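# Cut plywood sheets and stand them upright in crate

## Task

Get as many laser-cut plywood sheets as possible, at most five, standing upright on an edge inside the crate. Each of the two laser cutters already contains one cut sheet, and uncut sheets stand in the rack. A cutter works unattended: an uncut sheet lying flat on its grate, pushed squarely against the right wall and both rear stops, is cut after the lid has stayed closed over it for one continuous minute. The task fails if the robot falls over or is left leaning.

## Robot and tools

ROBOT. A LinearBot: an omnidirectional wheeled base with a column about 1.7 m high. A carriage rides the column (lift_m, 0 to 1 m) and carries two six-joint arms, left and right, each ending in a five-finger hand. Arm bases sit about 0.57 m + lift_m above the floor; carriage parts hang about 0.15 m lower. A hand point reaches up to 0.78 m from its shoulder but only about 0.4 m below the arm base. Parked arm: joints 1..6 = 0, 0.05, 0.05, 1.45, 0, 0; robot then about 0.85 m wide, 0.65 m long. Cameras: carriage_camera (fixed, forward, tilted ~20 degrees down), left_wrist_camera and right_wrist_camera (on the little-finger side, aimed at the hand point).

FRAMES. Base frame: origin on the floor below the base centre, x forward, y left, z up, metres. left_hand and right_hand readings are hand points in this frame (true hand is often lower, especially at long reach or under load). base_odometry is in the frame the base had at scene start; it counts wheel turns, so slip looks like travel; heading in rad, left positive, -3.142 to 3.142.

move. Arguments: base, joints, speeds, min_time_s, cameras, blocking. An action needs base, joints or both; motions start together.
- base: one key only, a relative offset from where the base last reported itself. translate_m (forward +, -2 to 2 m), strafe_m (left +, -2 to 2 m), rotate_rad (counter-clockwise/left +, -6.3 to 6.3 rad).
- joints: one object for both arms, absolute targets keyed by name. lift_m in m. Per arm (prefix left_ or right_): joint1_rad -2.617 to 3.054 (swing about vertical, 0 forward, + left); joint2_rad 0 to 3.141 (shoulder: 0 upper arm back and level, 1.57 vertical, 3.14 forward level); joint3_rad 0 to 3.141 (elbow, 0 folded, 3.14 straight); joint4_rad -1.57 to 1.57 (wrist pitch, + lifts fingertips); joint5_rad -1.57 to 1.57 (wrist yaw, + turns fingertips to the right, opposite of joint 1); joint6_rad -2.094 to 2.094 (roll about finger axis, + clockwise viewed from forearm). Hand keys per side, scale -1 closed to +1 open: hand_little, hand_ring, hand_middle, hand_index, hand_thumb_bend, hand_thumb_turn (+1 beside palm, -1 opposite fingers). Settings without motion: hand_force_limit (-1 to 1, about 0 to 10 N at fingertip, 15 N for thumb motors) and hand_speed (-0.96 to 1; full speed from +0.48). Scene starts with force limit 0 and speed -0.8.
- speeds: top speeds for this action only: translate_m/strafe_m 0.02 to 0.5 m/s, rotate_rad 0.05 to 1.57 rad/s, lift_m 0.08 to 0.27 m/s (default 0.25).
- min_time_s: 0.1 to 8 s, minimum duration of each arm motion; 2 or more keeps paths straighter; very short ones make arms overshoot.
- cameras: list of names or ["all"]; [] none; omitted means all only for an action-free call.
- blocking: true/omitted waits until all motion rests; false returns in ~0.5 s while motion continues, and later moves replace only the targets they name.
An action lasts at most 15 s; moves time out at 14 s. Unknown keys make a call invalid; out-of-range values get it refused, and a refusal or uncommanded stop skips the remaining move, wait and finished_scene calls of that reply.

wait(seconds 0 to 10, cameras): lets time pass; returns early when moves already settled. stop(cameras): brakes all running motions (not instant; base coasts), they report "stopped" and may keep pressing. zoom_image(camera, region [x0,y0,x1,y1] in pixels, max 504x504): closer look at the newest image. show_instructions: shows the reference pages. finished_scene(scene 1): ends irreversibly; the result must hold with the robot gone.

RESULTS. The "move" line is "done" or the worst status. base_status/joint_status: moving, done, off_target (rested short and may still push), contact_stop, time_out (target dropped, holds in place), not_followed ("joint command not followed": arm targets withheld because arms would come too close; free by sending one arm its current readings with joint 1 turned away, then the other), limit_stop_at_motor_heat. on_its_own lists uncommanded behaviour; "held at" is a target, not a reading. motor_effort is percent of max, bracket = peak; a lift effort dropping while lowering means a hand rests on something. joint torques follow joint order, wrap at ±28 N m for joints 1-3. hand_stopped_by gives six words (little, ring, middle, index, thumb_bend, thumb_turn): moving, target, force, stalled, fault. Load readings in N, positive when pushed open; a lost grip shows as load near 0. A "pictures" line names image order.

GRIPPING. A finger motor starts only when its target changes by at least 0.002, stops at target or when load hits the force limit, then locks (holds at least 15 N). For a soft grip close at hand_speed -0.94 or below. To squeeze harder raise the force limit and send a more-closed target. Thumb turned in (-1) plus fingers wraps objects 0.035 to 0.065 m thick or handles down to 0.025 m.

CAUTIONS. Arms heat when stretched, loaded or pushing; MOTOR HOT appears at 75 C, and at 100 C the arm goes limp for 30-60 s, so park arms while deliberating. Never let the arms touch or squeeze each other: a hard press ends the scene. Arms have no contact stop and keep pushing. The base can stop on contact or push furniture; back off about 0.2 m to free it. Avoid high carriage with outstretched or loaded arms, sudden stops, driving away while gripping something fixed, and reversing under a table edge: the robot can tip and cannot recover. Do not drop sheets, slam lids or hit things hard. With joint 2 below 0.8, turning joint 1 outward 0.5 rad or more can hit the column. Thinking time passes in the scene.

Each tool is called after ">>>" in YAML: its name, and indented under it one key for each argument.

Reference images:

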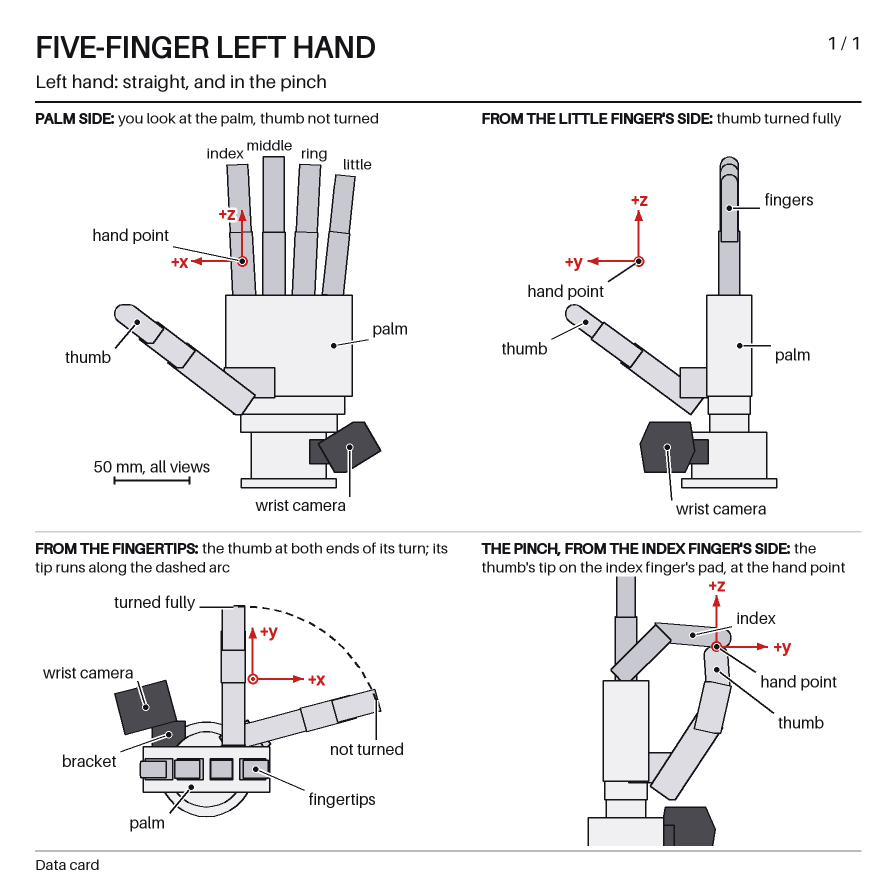

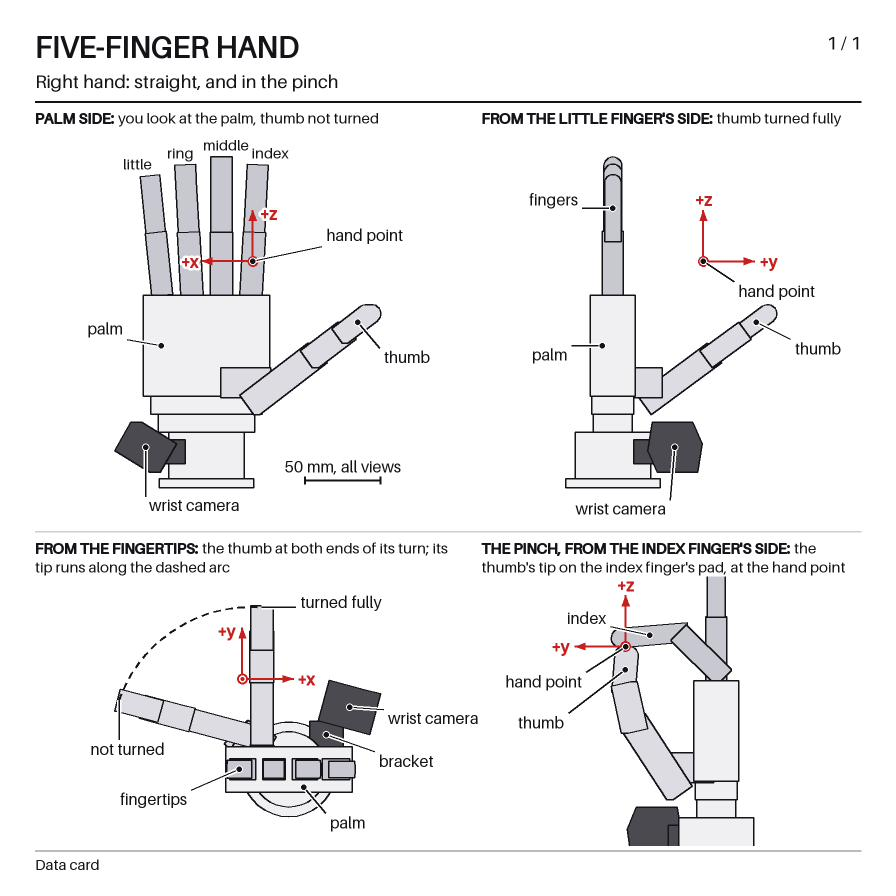

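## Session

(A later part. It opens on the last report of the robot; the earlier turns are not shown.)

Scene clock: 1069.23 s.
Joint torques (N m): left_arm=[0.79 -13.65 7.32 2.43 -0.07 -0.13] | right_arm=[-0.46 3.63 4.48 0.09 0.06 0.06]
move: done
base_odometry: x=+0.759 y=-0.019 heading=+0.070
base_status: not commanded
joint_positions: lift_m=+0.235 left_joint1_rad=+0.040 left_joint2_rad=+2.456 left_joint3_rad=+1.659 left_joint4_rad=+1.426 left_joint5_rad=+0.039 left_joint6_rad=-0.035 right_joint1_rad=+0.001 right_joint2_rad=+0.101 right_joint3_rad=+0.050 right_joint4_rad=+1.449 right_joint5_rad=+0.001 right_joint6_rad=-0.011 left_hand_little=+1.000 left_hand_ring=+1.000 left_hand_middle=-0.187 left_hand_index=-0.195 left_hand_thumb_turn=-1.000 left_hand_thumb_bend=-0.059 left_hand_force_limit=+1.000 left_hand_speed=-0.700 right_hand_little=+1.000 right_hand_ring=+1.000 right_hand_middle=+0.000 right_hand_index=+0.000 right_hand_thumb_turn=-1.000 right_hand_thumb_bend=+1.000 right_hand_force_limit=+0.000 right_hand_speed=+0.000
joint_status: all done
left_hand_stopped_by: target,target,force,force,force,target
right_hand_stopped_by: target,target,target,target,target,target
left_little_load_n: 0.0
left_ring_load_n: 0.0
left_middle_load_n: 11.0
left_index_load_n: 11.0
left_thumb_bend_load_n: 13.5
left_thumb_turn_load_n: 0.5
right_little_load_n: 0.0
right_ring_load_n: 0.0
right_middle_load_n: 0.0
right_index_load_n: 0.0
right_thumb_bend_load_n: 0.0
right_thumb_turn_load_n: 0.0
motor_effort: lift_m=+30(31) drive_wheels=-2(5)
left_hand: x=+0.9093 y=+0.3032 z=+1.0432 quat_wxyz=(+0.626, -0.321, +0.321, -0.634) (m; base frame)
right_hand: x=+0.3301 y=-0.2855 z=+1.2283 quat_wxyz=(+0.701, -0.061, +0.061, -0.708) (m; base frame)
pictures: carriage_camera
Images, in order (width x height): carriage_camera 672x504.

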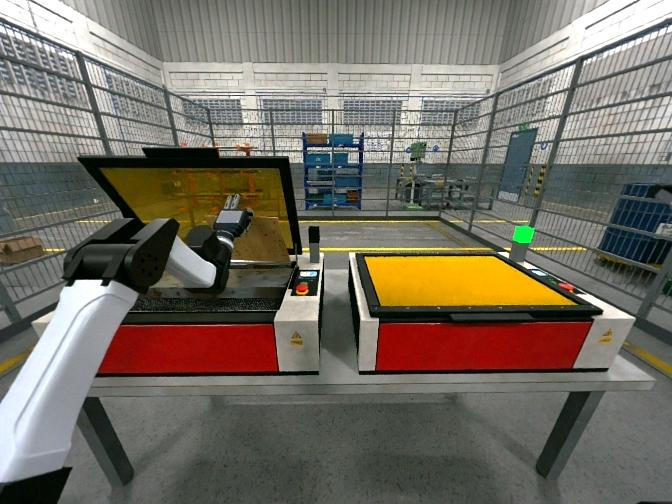

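>>> move:
  base: {"translate_m": 0.04}
  joints: {"left_joint1_rad": 0.058, "left_joint5_rad": 0.055, "lift_m": 0.19}
  speeds: {"lift_m": 0.08, "translate_m": 0.06}
  min_time_s: 1
  cameras: ["carriage_camera"]

>>> zoom_image:
  camera: "carriage_camera"
  region: [200, 180, 340, 300]

Scene clock: 1083.50 s.
Joint torques (N m): left_arm=[0.75 -13.85 7.43 2.5 0 -0.13] | right_arm=[-0.46 3.67 4.48 0.11 0.06 0.06]
move: done
base_odometry: x=+0.799 y=-0.017 heading=+0.069
base_status: done
joint_positions: lift_m=+0.190 left_joint1_rad=+0.053 left_joint2_rad=+2.456 left_joint3_rad=+1.659 left_joint4_rad=+1.420 left_joint5_rad=+0.042 left_joint6_rad=-0.035 right_joint1_rad=+0.001 right_joint2_rad=+0.101 right_joint3_rad=+0.050 right_joint4_rad=+1.449 right_joint5_rad=+0.001 right_joint6_rad=-0.011 left_hand_little=+1.000 left_hand_ring=+1.000 left_hand_middle=-0.187 left_hand_index=-0.194 left_hand_thumb_turn=-1.000 left_hand_thumb_bend=-0.059 left_hand_force_limit=+1.000 left_hand_speed=-0.700 right_hand_little=+1.000 right_hand_ring=+1.000 right_hand_middle=+0.000 right_hand_index=+0.000 right_hand_thumb_turn=-1.000 right_hand_thumb_bend=+1.000 right_hand_force_limit=+0.000 right_hand_speed=+0.000
joint_status: all done
left_hand_stopped_by: target,target,force,force,force,target
right_hand_stopped_by: target,target,target,target,target,target
left_little_load_n: 0.0
left_ring_load_n: 0.0
left_middle_load_n: 11.0
left_index_load_n: 13.0
left_thumb_bend_load_n: 13.0
left_thumb_turn_load_n: 1.0
right_little_load_n: 0.0
right_ring_load_n: 0.0
right_middle_load_n: 0.0
right_index_load_n: 0.0
right_thumb_bend_load_n: 0.0
right_thumb_turn_load_n: 0.0
motor_effort: lift_m=+30(30) drive_wheels=-1(12)
left_hand: x=+0.9100 y=+0.3113 z=+0.9966 quat_wxyz=(+0.628, -0.324, +0.322, -0.630) (m; base frame)
right_hand: x=+0.3300 y=-0.2855 z=+1.1834 quat_wxyz=(+0.701, -0.061, +0.061, -0.708) (m; base frame)
pictures: carriage_camera
Images, in order (width x height): carriage_camera 672x504.

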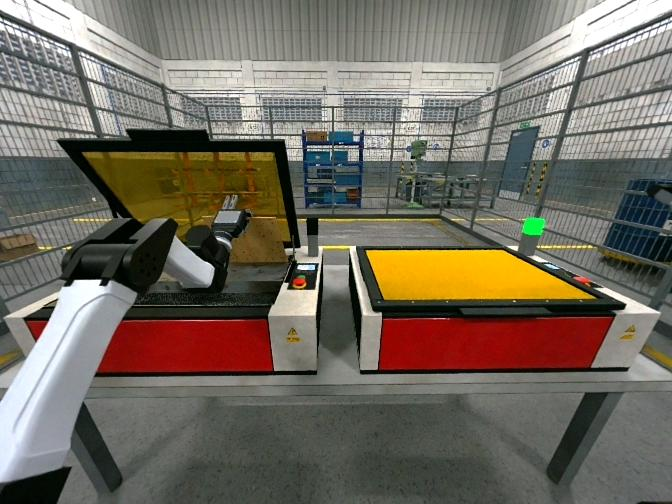

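Scaled by 3.600 from the camera's 672x504 image, which has a finer 960x720 frame.

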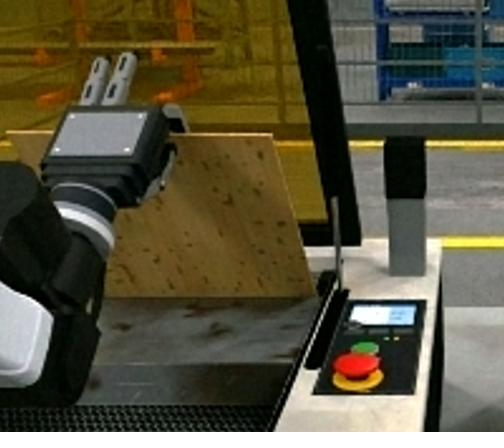

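>>> move:
  joints: {"lift_m": 0.175}
  speeds: {"lift_m": 0.08}
  cameras: ["carriage_camera"]

>>> zoom_image:
  camera: "carriage_camera"
  region: [200, 180, 340, 300]

>>> move:
  base: {"translate_m": 0.02}
  speeds: {"translate_m": 0.04}
  cameras: ["carriage_camera", "left_wrist_camera"]

>>> zoom_image:
  camera: "carriage_camera"
  region: [200, 180, 340, 300]

Scene clock: 1088.10 s.
Joint torques (N m): left_arm=[0.53 -13.7 7.43 2.5 0.01 -0.13] | right_arm=[-0.46 3.64 4.48 0.11 0.06 0.06]
move: done
base_odometry: x=+0.799 y=-0.017 heading=+0.069
base_status: not commanded
joint_positions: lift_m=+0.175 left_joint1_rad=+0.055 left_joint2_rad=+2.456 left_joint3_rad=+1.659 left_joint4_rad=+1.421 left_joint5_rad=+0.042 left_joint6_rad=-0.035 right_joint1_rad=+0.001 right_joint2_rad=+0.101 right_joint3_rad=+0.050 right_joint4_rad=+1.449 right_joint5_rad=+0.001 right_joint6_rad=-0.011 left_hand_little=+1.000 left_hand_ring=+1.000 left_hand_middle=-0.187 left_hand_index=-0.194 left_hand_thumb_turn=-1.000 left_hand_thumb_bend=-0.059 left_hand_force_limit=+1.000 left_hand_speed=-0.700 right_hand_little=+1.000 right_hand_ring=+1.000 right_hand_middle=+0.000 right_hand_index=+0.000 right_hand_thumb_turn=-1.000 right_hand_thumb_bend=+1.000 right_hand_force_limit=+0.000 right_hand_speed=+0.000
joint_status: all done
left_hand_stopped_by: target,target,force,force,force,target
right_hand_stopped_by: target,target,target,target,target,target
left_little_load_n: 0.0
left_ring_load_n: 0.0
left_middle_load_n: 10.0
left_index_load_n: 14.0
left_thumb_bend_load_n: 13.0
left_thumb_turn_load_n: 0.5
right_little_load_n: 0.0
right_ring_load_n: 0.0
right_middle_load_n: 0.0
right_index_load_n: 0.0
right_thumb_bend_load_n: 0.0
right_thumb_turn_load_n: 0.0
motor_effort: lift_m=+30(31) drive_wheels=-1(3)
left_hand: x=+0.9099 y=+0.3126 z=+0.9819 quat_wxyz=(+0.629, -0.324, +0.321, -0.629) (m; base frame)
right_hand: x=+0.3300 y=-0.2855 z=+1.1684 quat_wxyz=(+0.701, -0.061, +0.061, -0.708) (m; base frame)
pictures: carriage_camera
Images, in order (width x height): carriage_camera 672x504.

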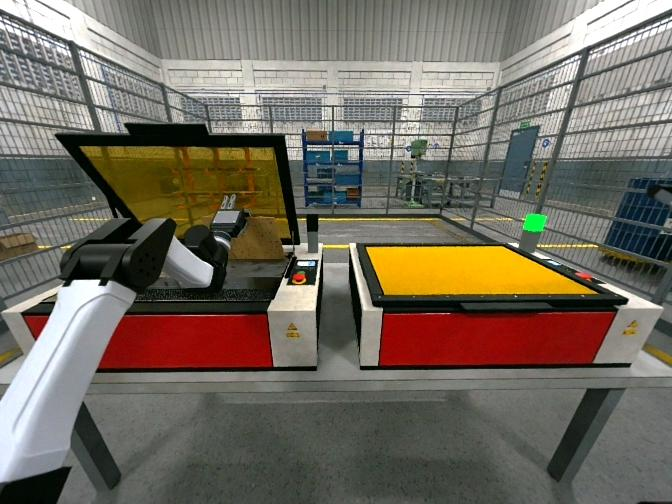

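Scaled by 3.600 from the camera's 672x504 image, which has a finer 960x720 frame.

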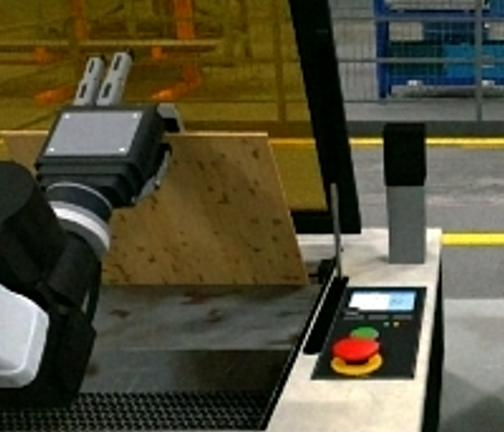

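Scene clock: 1089.13 s.
Joint torques (N m): left_arm=[0.47 -13.68 7.45 2.49 0.01 -0.14] | right_arm=[-0.46 3.63 4.48 0.11 0.06 0.06]
move: done
base_odometry: x=+0.819 y=-0.016 heading=+0.069
base_status: done
joint_positions: lift_m=+0.175 left_joint1_rad=+0.056 left_joint2_rad=+2.456 left_joint3_rad=+1.659 left_joint4_rad=+1.417 left_joint5_rad=+0.042 left_joint6_rad=-0.034 right_joint1_rad=+0.001 right_joint2_rad=+0.101 right_joint3_rad=+0.050 right_joint4_rad=+1.450 right_joint5_rad=+0.001 right_joint6_rad=-0.011 left_hand_little=+1.000 left_hand_ring=+1.000 left_hand_middle=-0.186 left_hand_index=-0.194 left_hand_thumb_turn=-1.000 left_hand_thumb_bend=-0.059 left_hand_force_limit=+1.000 left_hand_speed=-0.700 right_hand_little=+1.000 right_hand_ring=+1.000 right_hand_middle=+0.000 right_hand_index=+0.000 right_hand_thumb_turn=-1.000 right_hand_thumb_bend=+1.000 right_hand_force_limit=+0.000 right_hand_speed=+0.000
joint_status: not commanded
left_hand_stopped_by: target,target,force,force,force,target
right_hand_stopped_by: target,target,target,target,target,target
left_little_load_n: 0.0
left_ring_load_n: 0.0
left_middle_load_n: 15.5
left_index_load_n: 19.0
left_thumb_bend_load_n: 10.5
left_thumb_turn_load_n: 0.0
right_little_load_n: 0.0
right_ring_load_n: 0.0
right_middle_load_n: -0.5
right_index_load_n: 0.0
right_thumb_bend_load_n: 0.0
right_thumb_turn_load_n: 0.0
motor_effort: lift_m=+30(30) drive_wheels=+3(12)
left_hand: x=+0.9103 y=+0.3134 z=+0.9810 quat_wxyz=(+0.629, -0.326, +0.322, -0.628) (m; base frame)
right_hand: x=+0.3299 y=-0.2855 z=+1.1684 quat_wxyz=(+0.701, -0.061, +0.061, -0.708) (m; base frame)
pictures: carriage_camera, left_wrist_camera
Images, in order (width x height): carriage_camera 672x504, left_wrist_camera 672x504.

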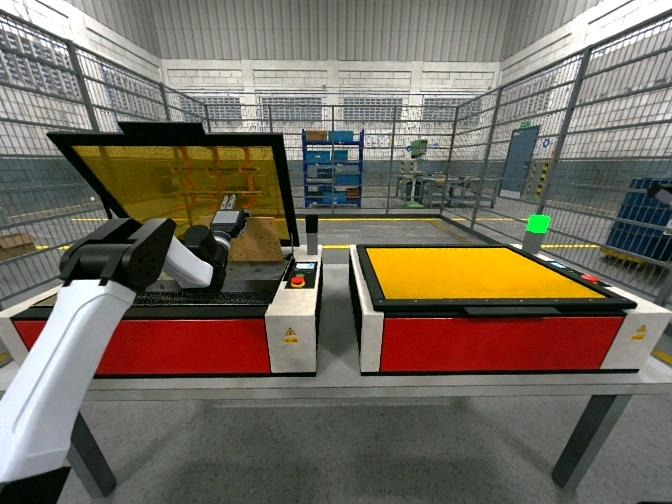

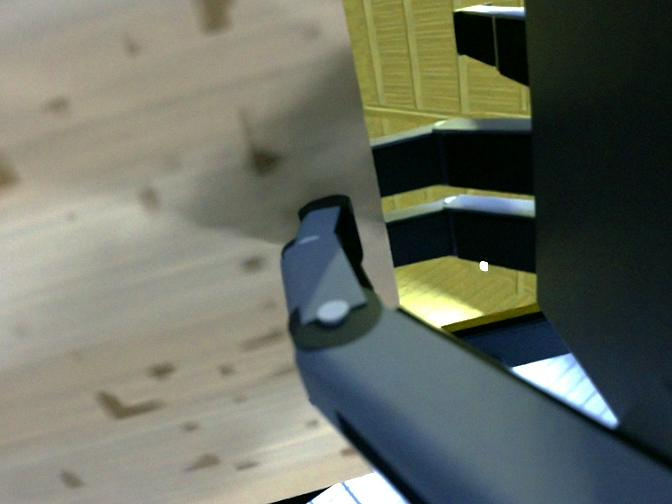

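Scaled by 3.600 from the camera's 672x504 image, which has a finer 960x720 frame.

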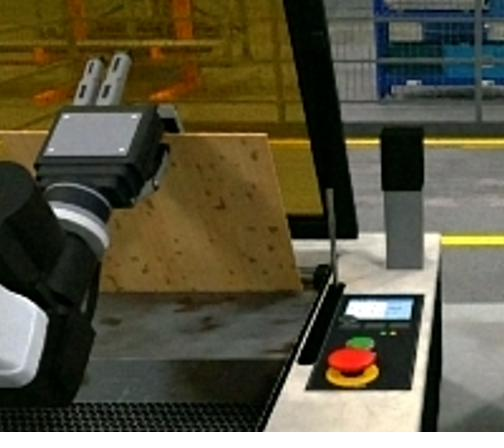

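>>> move:
  joints: {"left_hand_index": 1.0, "left_hand_middle": 1.0, "left_hand_speed": -0.6, "left_hand_thumb_bend": 0.0}
  cameras: ["carriage_camera", "left_wrist_camera"]

>>> zoom_image:
  camera: "carriage_camera"
  region: [180, 180, 320, 300]

Scene clock: 1120.23 s.
Joint torques (N m): left_arm=[0.47 -13.74 7.39 2.12 -0.04 -0.14] | right_arm=[-0.44 3.63 4.48 0.11 0.06 0.06]
move: done
base_odometry: x=+0.819 y=-0.016 heading=+0.069
base_status: not commanded
joint_positions: lift_m=+0.175 left_joint1_rad=+0.056 left_joint2_rad=+2.456 left_joint3_rad=+1.659 left_joint4_rad=+1.449 left_joint5_rad=+0.046 left_joint6_rad=-0.034 right_joint1_rad=+0.001 right_joint2_rad=+0.101 right_joint3_rad=+0.050 right_joint4_rad=+1.450 right_joint5_rad=+0.001 right_joint6_rad=-0.011 left_hand_little=+1.000 left_hand_ring=+1.000 left_hand_middle=+1.000 left_hand_index=+1.000 left_hand_thumb_turn=-1.000 left_hand_thumb_bend=+0.000 left_hand_force_limit=+1.000 left_hand_speed=-0.600 right_hand_little=+1.000 right_hand_ring=+1.000 right_hand_middle=+0.000 right_hand_index=+0.000 right_hand_thumb_turn=-1.000 right_hand_thumb_bend=+1.000 right_hand_force_limit=+0.000 right_hand_speed=+0.000
joint_status: all done
left_hand_stopped_by: target,target,target,target,target,target
right_hand_stopped_by: target,target,target,target,target,target
left_little_load_n: 0.0
left_ring_load_n: 0.0
left_middle_load_n: 0.0
left_index_load_n: 0.0
left_thumb_bend_load_n: 0.0
left_thumb_turn_load_n: 0.0
right_little_load_n: 0.0
right_ring_load_n: 0.0
right_middle_load_n: 0.0
right_index_load_n: 0.0
right_thumb_bend_load_n: 0.0
right_thumb_turn_load_n: 0.0
motor_effort: lift_m=+30(30) drive_wheels=+3(3)
left_hand: x=+0.9067 y=+0.3124 z=+0.9887 quat_wxyz=(+0.633, -0.314, +0.314, -0.634) (m; base frame)
right_hand: x=+0.3299 y=-0.2855 z=+1.1684 quat_wxyz=(+0.701, -0.061, +0.061, -0.708) (m; base frame)
pictures: carriage_camera, left_wrist_camera
Images, in order (width x height): carriage_camera 672x504, left_wrist_camera 672x504.

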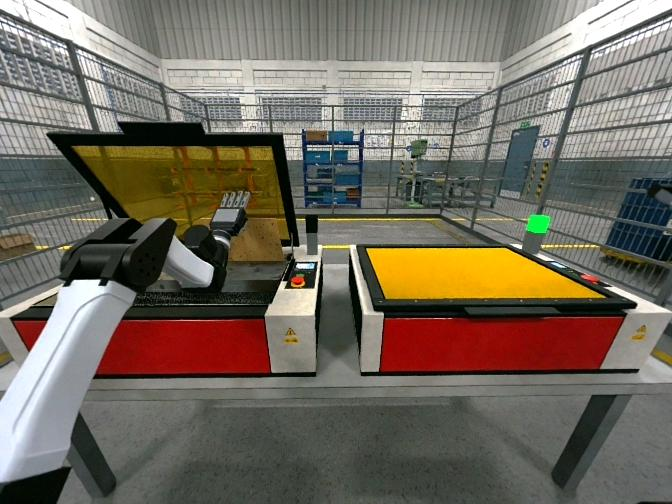

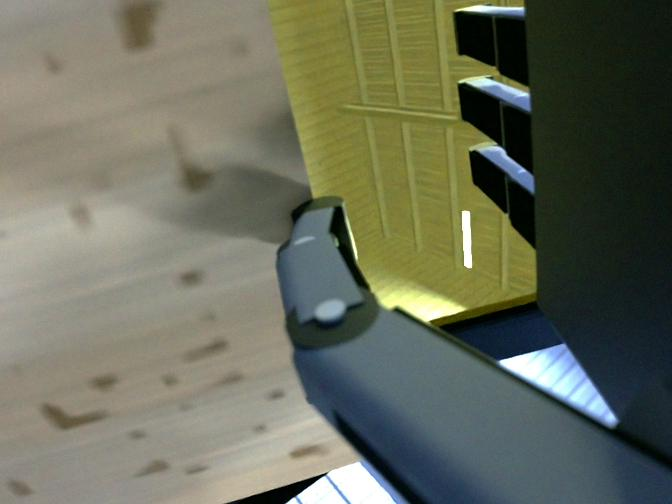

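Scaled by 3.600 from the camera's 672x504 image, which has a finer 960x720 frame.

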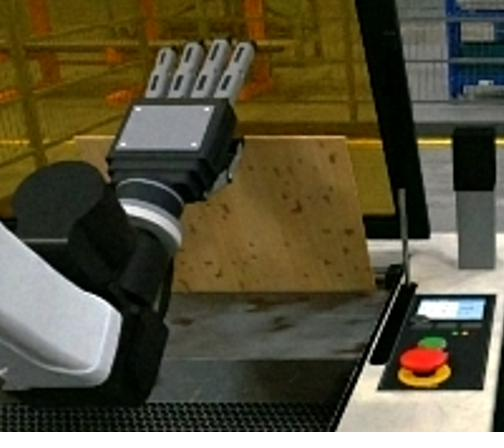

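>>> move:
  joints: {"left_joint1_rad": 0.06, "left_joint2_rad": 2.30, "left_joint3_rad": 1.50, "left_joint4_rad": 1.25}
  min_time_s: 2
  cameras: ["carriage_camera", "left_wrist_camera"]

>>> zoom_image:
  camera: "carriage_camera"
  region: [180, 180, 320, 300]

Scene clock: 1128.07 s.
Joint torques (N m): left_arm=[0.62 -15.01 4.89 2.05 -0.03 -0.14] | right_arm=[-0.46 3.63 4.48 0.11 0.06 0.06]
move: done
base_odometry: x=+0.819 y=-0.016 heading=+0.069
base_status: not commanded
joint_positions: lift_m=+0.175 left_joint1_rad=+0.056 left_joint2_rad=+2.347 left_joint3_rad=+1.514 left_joint4_rad=+1.263 left_joint5_rad=+0.046 left_joint6_rad=-0.034 right_joint1_rad=+0.001 right_joint2_rad=+0.101 right_joint3_rad=+0.050 right_joint4_rad=+1.450 right_joint5_rad=+0.001 right_joint6_rad=-0.011 left_hand_little=+1.000 left_hand_ring=+1.000 left_hand_middle=+1.000 left_hand_index=+1.000 left_hand_thumb_turn=-1.000 left_hand_thumb_bend=+0.000 left_hand_force_limit=+1.000 left_hand_speed=-0.600 right_hand_little=+1.000 right_hand_ring=+1.000 right_hand_middle=+0.000 right_hand_index=+0.000 right_hand_thumb_turn=-1.000 right_hand_thumb_bend=+1.000 right_hand_force_limit=+0.000 right_hand_speed=+0.000
joint_status: all done
left_hand_stopped_by: target,target,target,target,target,target
right_hand_stopped_by: target,target,target,target,target,target
left_little_load_n: 0.0
left_ring_load_n: 0.0
left_middle_load_n: 0.0
left_index_load_n: -0.5
left_thumb_bend_load_n: 0.0
left_thumb_turn_load_n: 0.0
right_little_load_n: 0.0
right_ring_load_n: 0.0
right_middle_load_n: 0.0
right_index_load_n: 0.0
right_thumb_bend_load_n: 0.0
right_thumb_turn_load_n: 0.0
motor_effort: lift_m=+30(30) drive_wheels=+3(3)
left_hand: x=+0.9015 y=+0.3121 z=+0.9449 quat_wxyz=(+0.593, -0.386, +0.379, -0.597) (m; base frame)
right_hand: x=+0.3299 y=-0.2855 z=+1.1684 quat_wxyz=(+0.701, -0.061, +0.061, -0.708) (m; base frame)
pictures: carriage_camera, left_wrist_camera
Images, in order (width x height): carriage_camera 672x504, left_wrist_camera 672x504.

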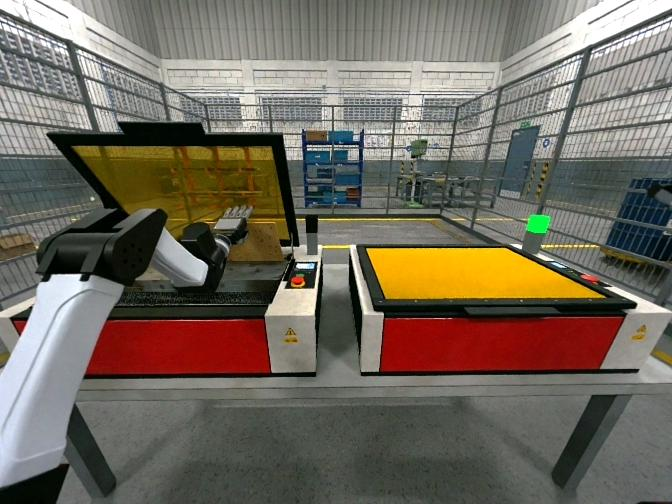

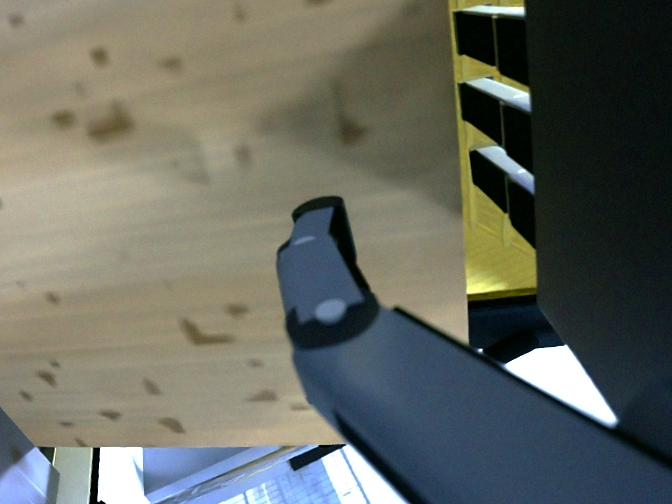

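Scaled by 3.600 from the camera's 672x504 image, which has a finer 960x720 frame.

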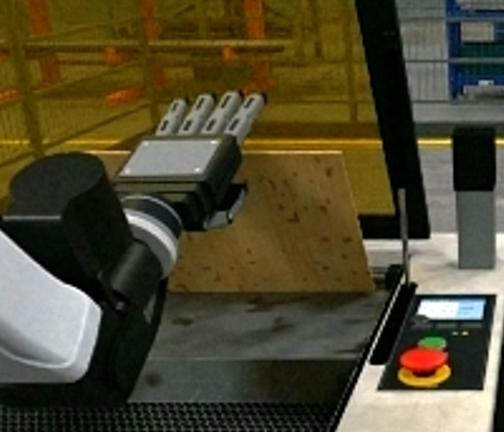

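>>> move:
  joints: {"left_joint1_rad": 0.06, "left_joint2_rad": 2.07, "left_joint3_rad": 1.29, "left_joint4_rad": 1.02}
  min_time_s: 2.5
  cameras: ["carriage_camera", "left_wrist_camera"]

>>> zoom_image:
  camera: "carriage_camera"
  region: [180, 180, 320, 300]

Scene clock: 1138.03 s.
Joint torques (N m): left_arm=[0.59 -13.35 5.09 2.26 -0.03 -0.13] | right_arm=[-0.46 3.63 4.48 0.11 0.06 0.06]
move: done
base_odometry: x=+0.819 y=-0.016 heading=+0.069
base_status: not commanded
joint_positions: lift_m=+0.175 left_joint1_rad=+0.056 left_joint2_rad=+2.112 left_joint3_rad=+1.304 left_joint4_rad=+1.032 left_joint5_rad=+0.046 left_joint6_rad=-0.034 right_joint1_rad=+0.001 right_joint2_rad=+0.101 right_joint3_rad=+0.050 right_joint4_rad=+1.450 right_joint5_rad=+0.001 right_joint6_rad=-0.011 left_hand_little=+1.000 left_hand_ring=+1.000 left_hand_middle=+1.000 left_hand_index=+1.000 left_hand_thumb_turn=-1.000 left_hand_thumb_bend=+0.000 left_hand_force_limit=+1.000 left_hand_speed=-0.600 right_hand_little=+1.000 right_hand_ring=+1.000 right_hand_middle=+0.000 right_hand_index=+0.000 right_hand_thumb_turn=-1.000 right_hand_thumb_bend=+1.000 right_hand_force_limit=+0.000 right_hand_speed=+0.000
joint_status: all done
left_hand_stopped_by: target,target,target,target,target,target
right_hand_stopped_by: target,target,target,target,target,target
left_little_load_n: 0.0
left_ring_load_n: 0.0
left_middle_load_n: 0.0
left_index_load_n: 0.0
left_thumb_bend_load_n: 0.0
left_thumb_turn_load_n: 0.0
right_little_load_n: 0.0
right_ring_load_n: 0.0
right_middle_load_n: 0.0
right_index_load_n: 0.0
right_thumb_bend_load_n: 0.0
right_thumb_turn_load_n: 0.0
motor_effort: lift_m=+30(30) drive_wheels=+3(3)
left_hand: x=+0.8621 y=+0.3099 z=+0.9327 quat_wxyz=(+0.549, -0.448, +0.434, -0.557) (m; base frame)
right_hand: x=+0.3299 y=-0.2855 z=+1.1684 quat_wxyz=(+0.701, -0.061, +0.061, -0.708) (m; base frame)
pictures: carriage_camera, left_wrist_camera
Images, in order (width x height): carriage_camera 672x504, left_wrist_camera 672x504.

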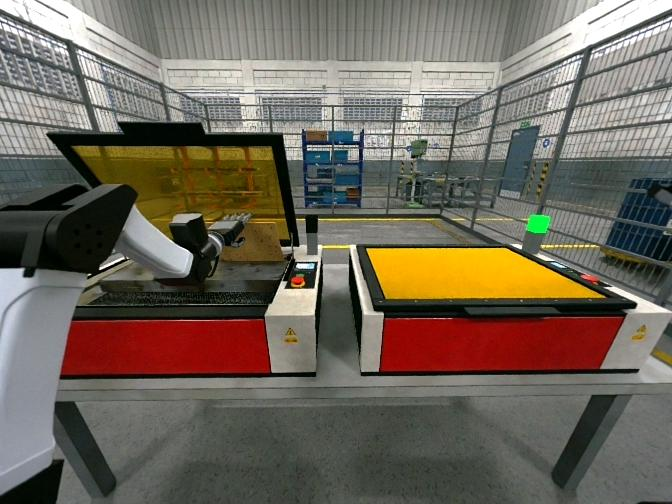

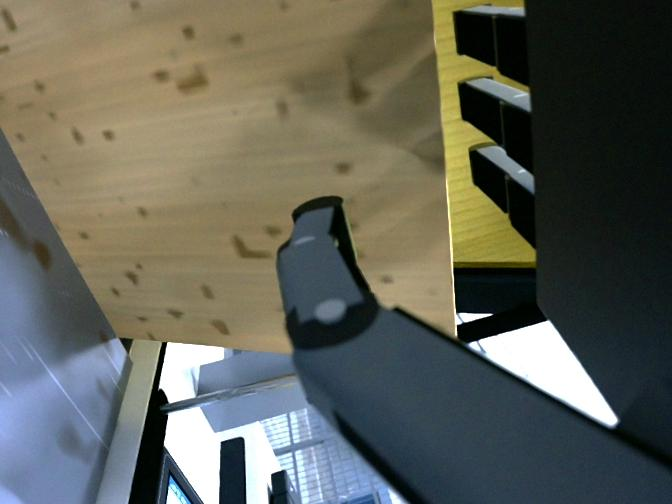

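Scaled by 3.600 from the camera's 672x504 image, which has a finer 960x720 frame.

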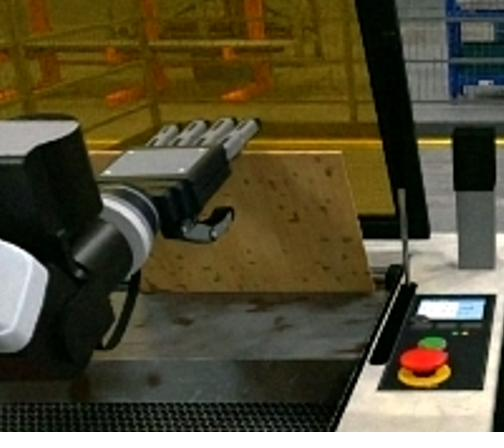

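>>> move:
  joints: {"left_joint1_rad": 0.062, "left_joint2_rad": 2.25, "left_joint3_rad": 1.545, "left_joint4_rad": 1.05, "left_hand_index": 0.6, "left_hand_middle": 0.6}
  min_time_s: 2
  cameras: ["left_wrist_camera"]

>>> move:
  joints: {"left_hand_index": 0.15, "left_hand_middle": 0.15, "left_hand_force_limit": -0.6, "left_hand_speed": -0.8}
  cameras: ["left_wrist_camera", "carriage_camera"]

>>> zoom_image:
  camera: "carriage_camera"
  region: [180, 180, 320, 300]

Scene clock: 1190.60 s.
Joint torques (N m): left_arm=[0.77 -9.4 9.22 2.42 -0.03 -0.14] | right_arm=[-0.46 3.64 4.48 0.11 0.06 0.06]
move: done
MOTOR HOT: joint 2 (shoulder) of the left arm reports 77 °C; the controller stops that arm at 100 °C. To cool a motor, set the load down, stop pushing, or move to a pose that needs little force.
base_odometry: x=+0.819 y=-0.016 heading=+0.069
base_status: not commanded
joint_positions: lift_m=+0.175 left_joint1_rad=+0.056 left_joint2_rad=+2.234 left_joint3_rad=+1.512 left_joint4_rad=+1.040 left_joint5_rad=+0.046 left_joint6_rad=-0.034 right_joint1_rad=+0.001 right_joint2_rad=+0.101 right_joint3_rad=+0.050 right_joint4_rad=+1.450 right_joint5_rad=+0.001 right_joint6_rad=-0.011 left_hand_little=+1.000 left_hand_ring=+1.000 left_hand_middle=+0.600 left_hand_index=+0.600 left_hand_thumb_turn=-1.000 left_hand_thumb_bend=+0.000 left_hand_force_limit=+1.000 left_hand_speed=-0.600 right_hand_little=+1.000 right_hand_ring=+1.000 right_hand_middle=+0.000 right_hand_index=+0.000 right_hand_thumb_turn=-1.000 right_hand_thumb_bend=+1.000 right_hand_force_limit=+0.000 right_hand_speed=+0.000
joint_status: all done
left_hand_stopped_by: target,target,target,target,target,target
right_hand_stopped_by: target,target,target,target,target,target
left_little_load_n: 0.0
left_ring_load_n: 0.0
left_middle_load_n: 0.0
left_index_load_n: 0.0
left_thumb_bend_load_n: 0.0
left_thumb_turn_load_n: 0.0
right_little_load_n: 0.0
right_ring_load_n: 0.0
right_middle_load_n: 0.0
right_index_load_n: 0.0
right_thumb_bend_load_n: 0.0
right_thumb_turn_load_n: -0.5
motor_effort: lift_m=+30(30) drive_wheels=+3(3)
left_hand: x=+0.8982 y=+0.3119 z=+0.9592 quat_wxyz=(+0.570, -0.420, +0.409, -0.576) (m; base frame)
right_hand: x=+0.3299 y=-0.2855 z=+1.1684 quat_wxyz=(+0.701, -0.061, +0.061, -0.708) (m; base frame)
pictures: left_wrist_camera
Images, in order (width x height): left_wrist_camera 672x504.

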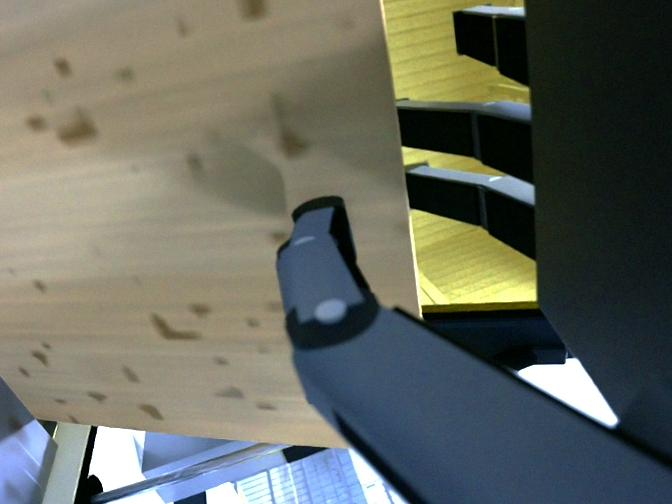

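Scene clock: 1191.90 s.
Joint torques (N m): left_arm=[0.79 -9.42 9.21 2.42 -0.03 -0.14] | right_arm=[-0.44 3.63 4.48 0.11 0.06 0.06]
move: done
MOTOR HOT: still on. Joint 2 (shoulder) of the left arm reports 76 °C.
base_odometry: x=+0.819 y=-0.016 heading=+0.069
base_status: not commanded
joint_positions: lift_m=+0.175 left_joint1_rad=+0.056 left_joint2_rad=+2.234 left_joint3_rad=+1.512 left_joint4_rad=+1.040 left_joint5_rad=+0.046 left_joint6_rad=-0.034 right_joint1_rad=+0.001 right_joint2_rad=+0.101 right_joint3_rad=+0.050 right_joint4_rad=+1.450 right_joint5_rad=+0.001 right_joint6_rad=-0.011 left_hand_little=+1.000 left_hand_ring=+1.000 left_hand_middle=+0.150 left_hand_index=+0.150 left_hand_thumb_turn=-1.000 left_hand_thumb_bend=+0.000 left_hand_force_limit=-0.600 left_hand_speed=-0.800 right_hand_little=+1.000 right_hand_ring=+1.000 right_hand_middle=+0.000 right_hand_index=+0.000 right_hand_thumb_turn=-1.000 right_hand_thumb_bend=+1.000 right_hand_force_limit=+0.000 right_hand_speed=+0.000
joint_status: all done
left_hand_stopped_by: target,target,target,target,target,target
right_hand_stopped_by: target,target,target,target,target,target
left_little_load_n: 0.0
left_ring_load_n: 0.0
left_middle_load_n: 0.0
left_index_load_n: 0.0
left_thumb_bend_load_n: 0.0
left_thumb_turn_load_n: 0.5
right_little_load_n: 0.0
right_ring_load_n: 0.0
right_middle_load_n: 0.0
right_index_load_n: 0.0
right_thumb_bend_load_n: 0.0
right_thumb_turn_load_n: 0.0
motor_effort: lift_m=+30(30) drive_wheels=+3(3)
left_hand: x=+0.8982 y=+0.3119 z=+0.9592 quat_wxyz=(+0.570, -0.420, +0.409, -0.576) (m; base frame)
right_hand: x=+0.3299 y=-0.2855 z=+1.1684 quat_wxyz=(+0.701, -0.061, +0.061, -0.708) (m; base frame)
pictures: carriage_camera, left_wrist_camera
Images, in order (width x height): carriage_camera 672x504, left_wrist_camera 672x504.

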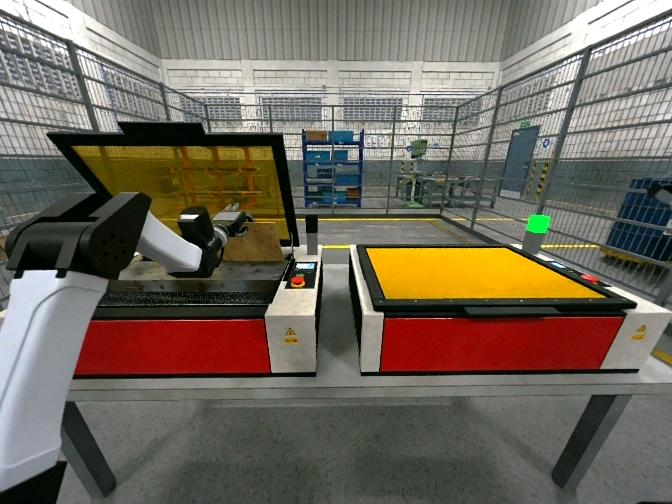

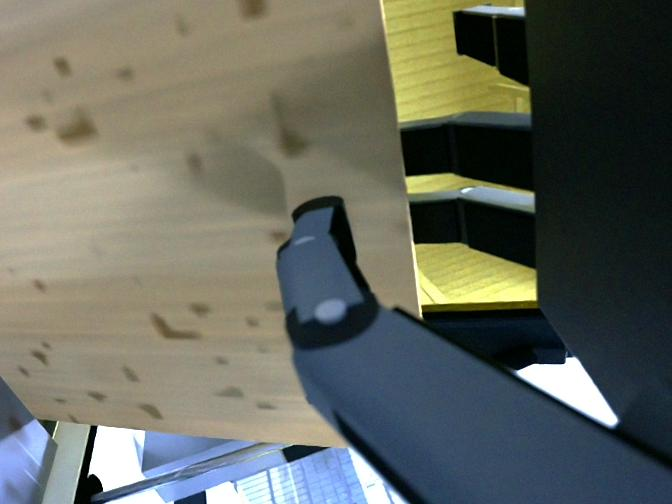

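Scaled by 3.600 from the camera's 672x504 image, which has a finer 960x720 frame.

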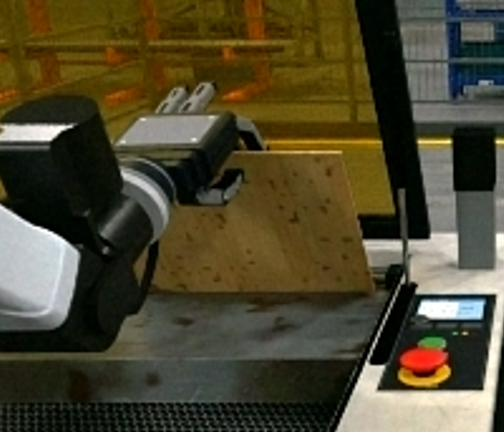

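>>> move:
  joints: {"left_joint1_rad": 0.065, "left_joint2_rad": 2.10, "left_joint3_rad": 1.265, "left_joint4_rad": 1.04}
  min_time_s: 2.5
  cameras: ["left_wrist_camera", "carriage_camera"]

>>> zoom_image:
  camera: "carriage_camera"
  region: [180, 180, 320, 300]

Scene clock: 1198.87 s.
Joint torques (N m): left_arm=[0.69 -11.84 4.74 2 -0.03 -0.12] | right_arm=[-0.44 3.63 4.46 0.11 0.06 0.06]
move: done
MOTOR HOT: still on. Joint 2 (shoulder) of the left arm reports 73 °C.
base_odometry: x=+0.819 y=-0.016 heading=+0.069
base_status: not commanded
joint_positions: lift_m=+0.175 left_joint1_rad=+0.060 left_joint2_rad=+2.124 left_joint3_rad=+1.283 left_joint4_rad=+1.079 left_joint5_rad=+0.046 left_joint6_rad=-0.036 right_joint1_rad=+0.001 right_joint2_rad=+0.101 right_joint3_rad=+0.050 right_joint4_rad=+1.450 right_joint5_rad=+0.001 right_joint6_rad=-0.011 left_hand_little=+1.000 left_hand_ring=+1.000 left_hand_middle=+0.150 left_hand_index=+0.150 left_hand_thumb_turn=-1.000 left_hand_thumb_bend=+0.000 left_hand_force_limit=-0.600 left_hand_speed=-0.800 right_hand_little=+1.000 right_hand_ring=+1.000 right_hand_middle=+0.000 right_hand_index=+0.000 right_hand_thumb_turn=-1.000 right_hand_thumb_bend=+1.000 right_hand_force_limit=+0.000 right_hand_speed=+0.000
joint_status: all done
left_hand_stopped_by: target,target,target,target,target,target
right_hand_stopped_by: target,target,target,target,target,target
left_little_load_n: 0.0
left_ring_load_n: 0.0
left_middle_load_n: 0.0
left_index_load_n: 0.0
left_thumb_bend_load_n: 0.0
left_thumb_turn_load_n: 0.0
right_little_load_n: 0.0
right_ring_load_n: 0.0
right_middle_load_n: 0.0
right_index_load_n: 0.0
right_thumb_bend_load_n: 0.0
right_thumb_turn_load_n: 0.0
motor_effort: lift_m=+30(30) drive_wheels=+3(3)
left_hand: x=+0.8602 y=+0.3124 z=+0.9279 quat_wxyz=(+0.553, -0.445, +0.429, -0.559) (m; base frame)
right_hand: x=+0.3299 y=-0.2855 z=+1.1684 quat_wxyz=(+0.701, -0.061, +0.061, -0.708) (m; base frame)
pictures: carriage_camera, left_wrist_camera
Images, in order (width x height): carriage_camera 672x504, left_wrist_camera 672x504.

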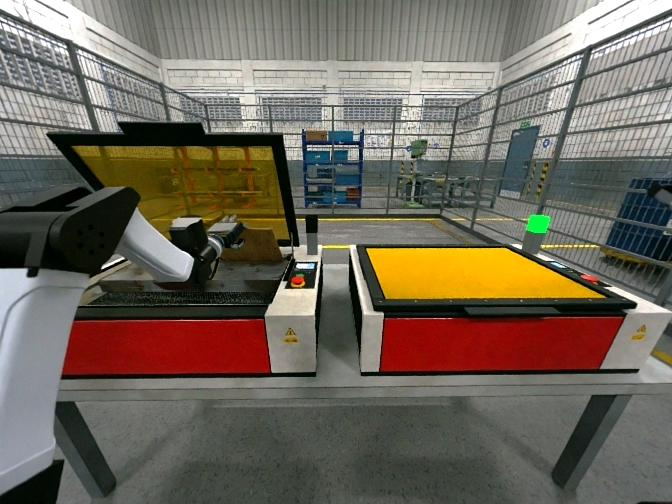

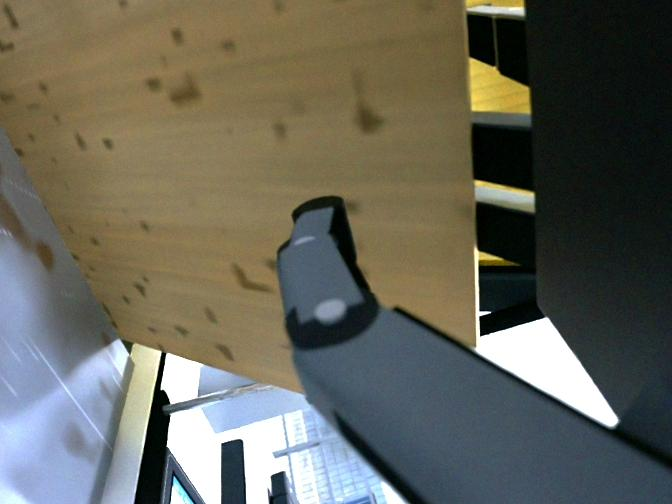

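Scaled by 3.600 from the camera's 672x504 image, which has a finer 960x720 frame.

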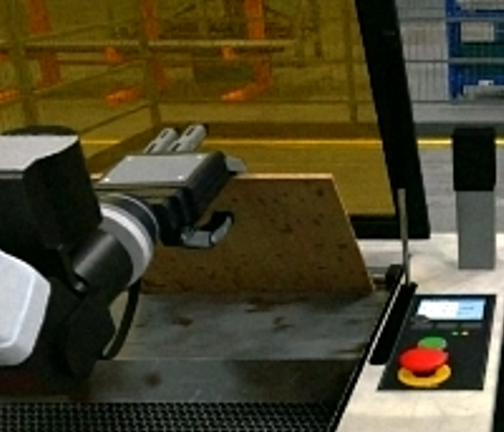

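>>> move:
  joints: {"left_joint2_rad": 2.06, "left_joint3_rad": 1.215, "left_joint4_rad": 0.91}
  min_time_s: 2
  cameras: ["left_wrist_camera", "carriage_camera"]

>>> zoom_image:
  camera: "carriage_camera"
  region: [180, 180, 320, 300]

Scene clock: 1205.20 s.
Joint torques (N m): left_arm=[0.69 -12.19 4.1 1.51 -0.02 0.05] | right_arm=[-0.46 3.63 4.48 0.11 0.06 0.06]
move: off_target
MOTOR HOT: still on. Joint 2 (shoulder) of the left arm reports 73 °C.
base_odometry: x=+0.819 y=-0.016 heading=+0.069
base_status: not commanded
joint_positions: lift_m=+0.175 left_joint1_rad=+0.060 left_joint2_rad=+2.091 left_joint3_rad=+1.240 left_joint4_rad=+0.992 left_joint5_rad=+0.045 left_joint6_rad=-0.050 right_joint1_rad=+0.001 right_joint2_rad=+0.101 right_joint3_rad=+0.050 right_joint4_rad=+1.450 right_joint5_rad=+0.001 right_joint6_rad=-0.011 left_hand_little=+1.000 left_hand_ring=+1.000 left_hand_middle=+0.151 left_hand_index=+0.150 left_hand_thumb_turn=-1.000 left_hand_thumb_bend=+0.000 left_hand_force_limit=-0.600 left_hand_speed=-0.800 right_hand_little=+1.000 right_hand_ring=+1.000 right_hand_middle=+0.000 right_hand_index=+0.000 right_hand_thumb_turn=-1.000 right_hand_thumb_bend=+1.000 right_hand_force_limit=+0.000 right_hand_speed=+0.000
joint_status: left_joint4_rad off_target (ended at +0.992, target +0.910); the others done
left_hand_stopped_by: target,target,target,target,target,target
right_hand_stopped_by: target,target,target,target,target,target
left_little_load_n: 0.0
left_ring_load_n: 0.0
left_middle_load_n: 8.5
left_index_load_n: 0.0
left_thumb_bend_load_n: 0.0
left_thumb_turn_load_n: 0.0
right_little_load_n: 0.0
right_ring_load_n: 0.0
right_middle_load_n: 0.0
right_index_load_n: 0.0
right_thumb_bend_load_n: 0.0
right_thumb_turn_load_n: 0.0
motor_effort: lift_m=+30(30) drive_wheels=+3(3)
left_hand: x=+0.8505 y=+0.3111 z=+0.9043 quat_wxyz=(+0.526, -0.477, +0.450, -0.542) (m; base frame)
right_hand: x=+0.3299 y=-0.2855 z=+1.1684 quat_wxyz=(+0.701, -0.061, +0.061, -0.708) (m; base frame)
pictures: carriage_camera, left_wrist_camera
Images, in order (width x height): carriage_camera 672x504, left_wrist_camera 672x504.

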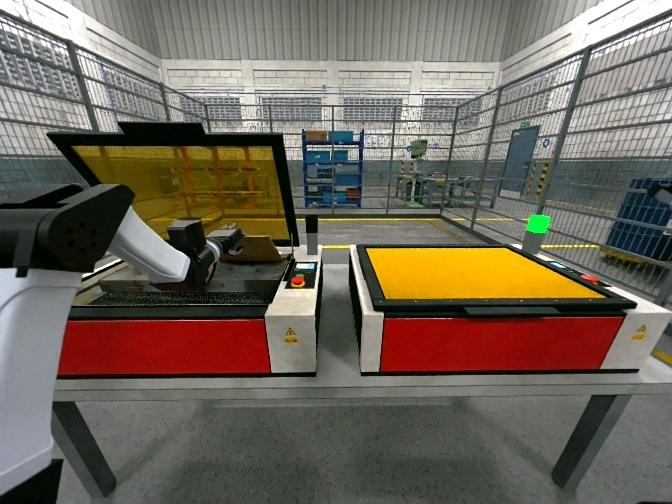

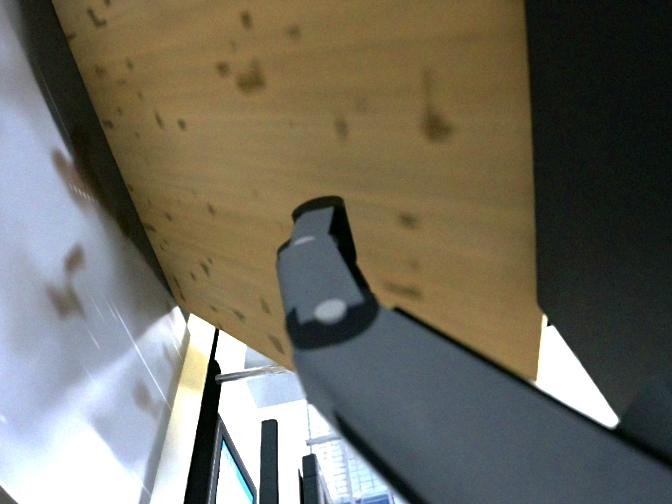

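Scaled by 3.600 from the camera's 672x504 image, which has a finer 960x720 frame.

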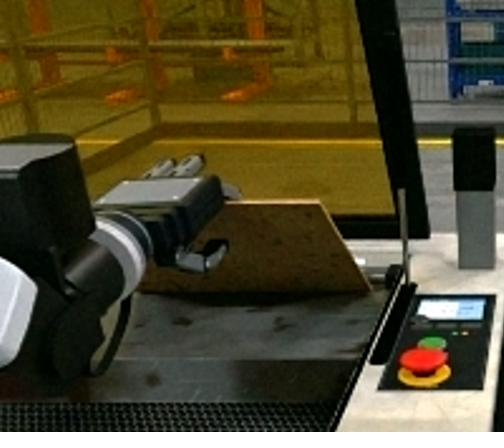

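>>> zoom_image:
  camera: "carriage_camera"
  region: [220, 230, 300, 290]

>>> zoom_image:
  camera: "left_wrist_camera"
  region: [0, 0, 400, 400]

Scaled by 6.300 from the camera's 672x504 image, which has a finer 960x720 frame.

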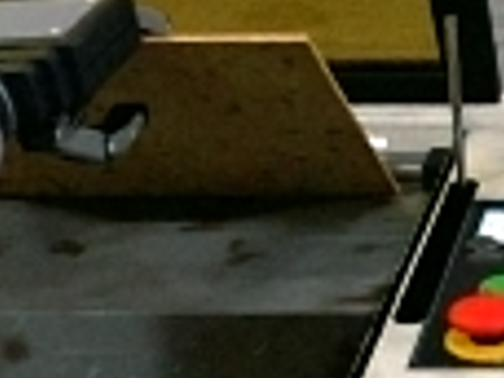

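Scaled by 1.260 from the camera's 672x504 image, which has a finer 960x720 frame.

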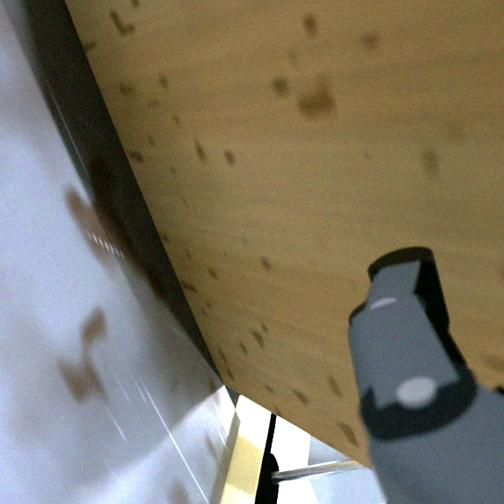

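>>> zoom_image:
  camera: "carriage_camera"
  region: [350, 240, 630, 310]

Scaled by 1.800 from the camera's 672x504 image, which has a finer 960x720 frame.

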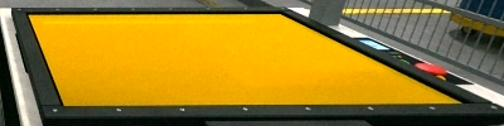

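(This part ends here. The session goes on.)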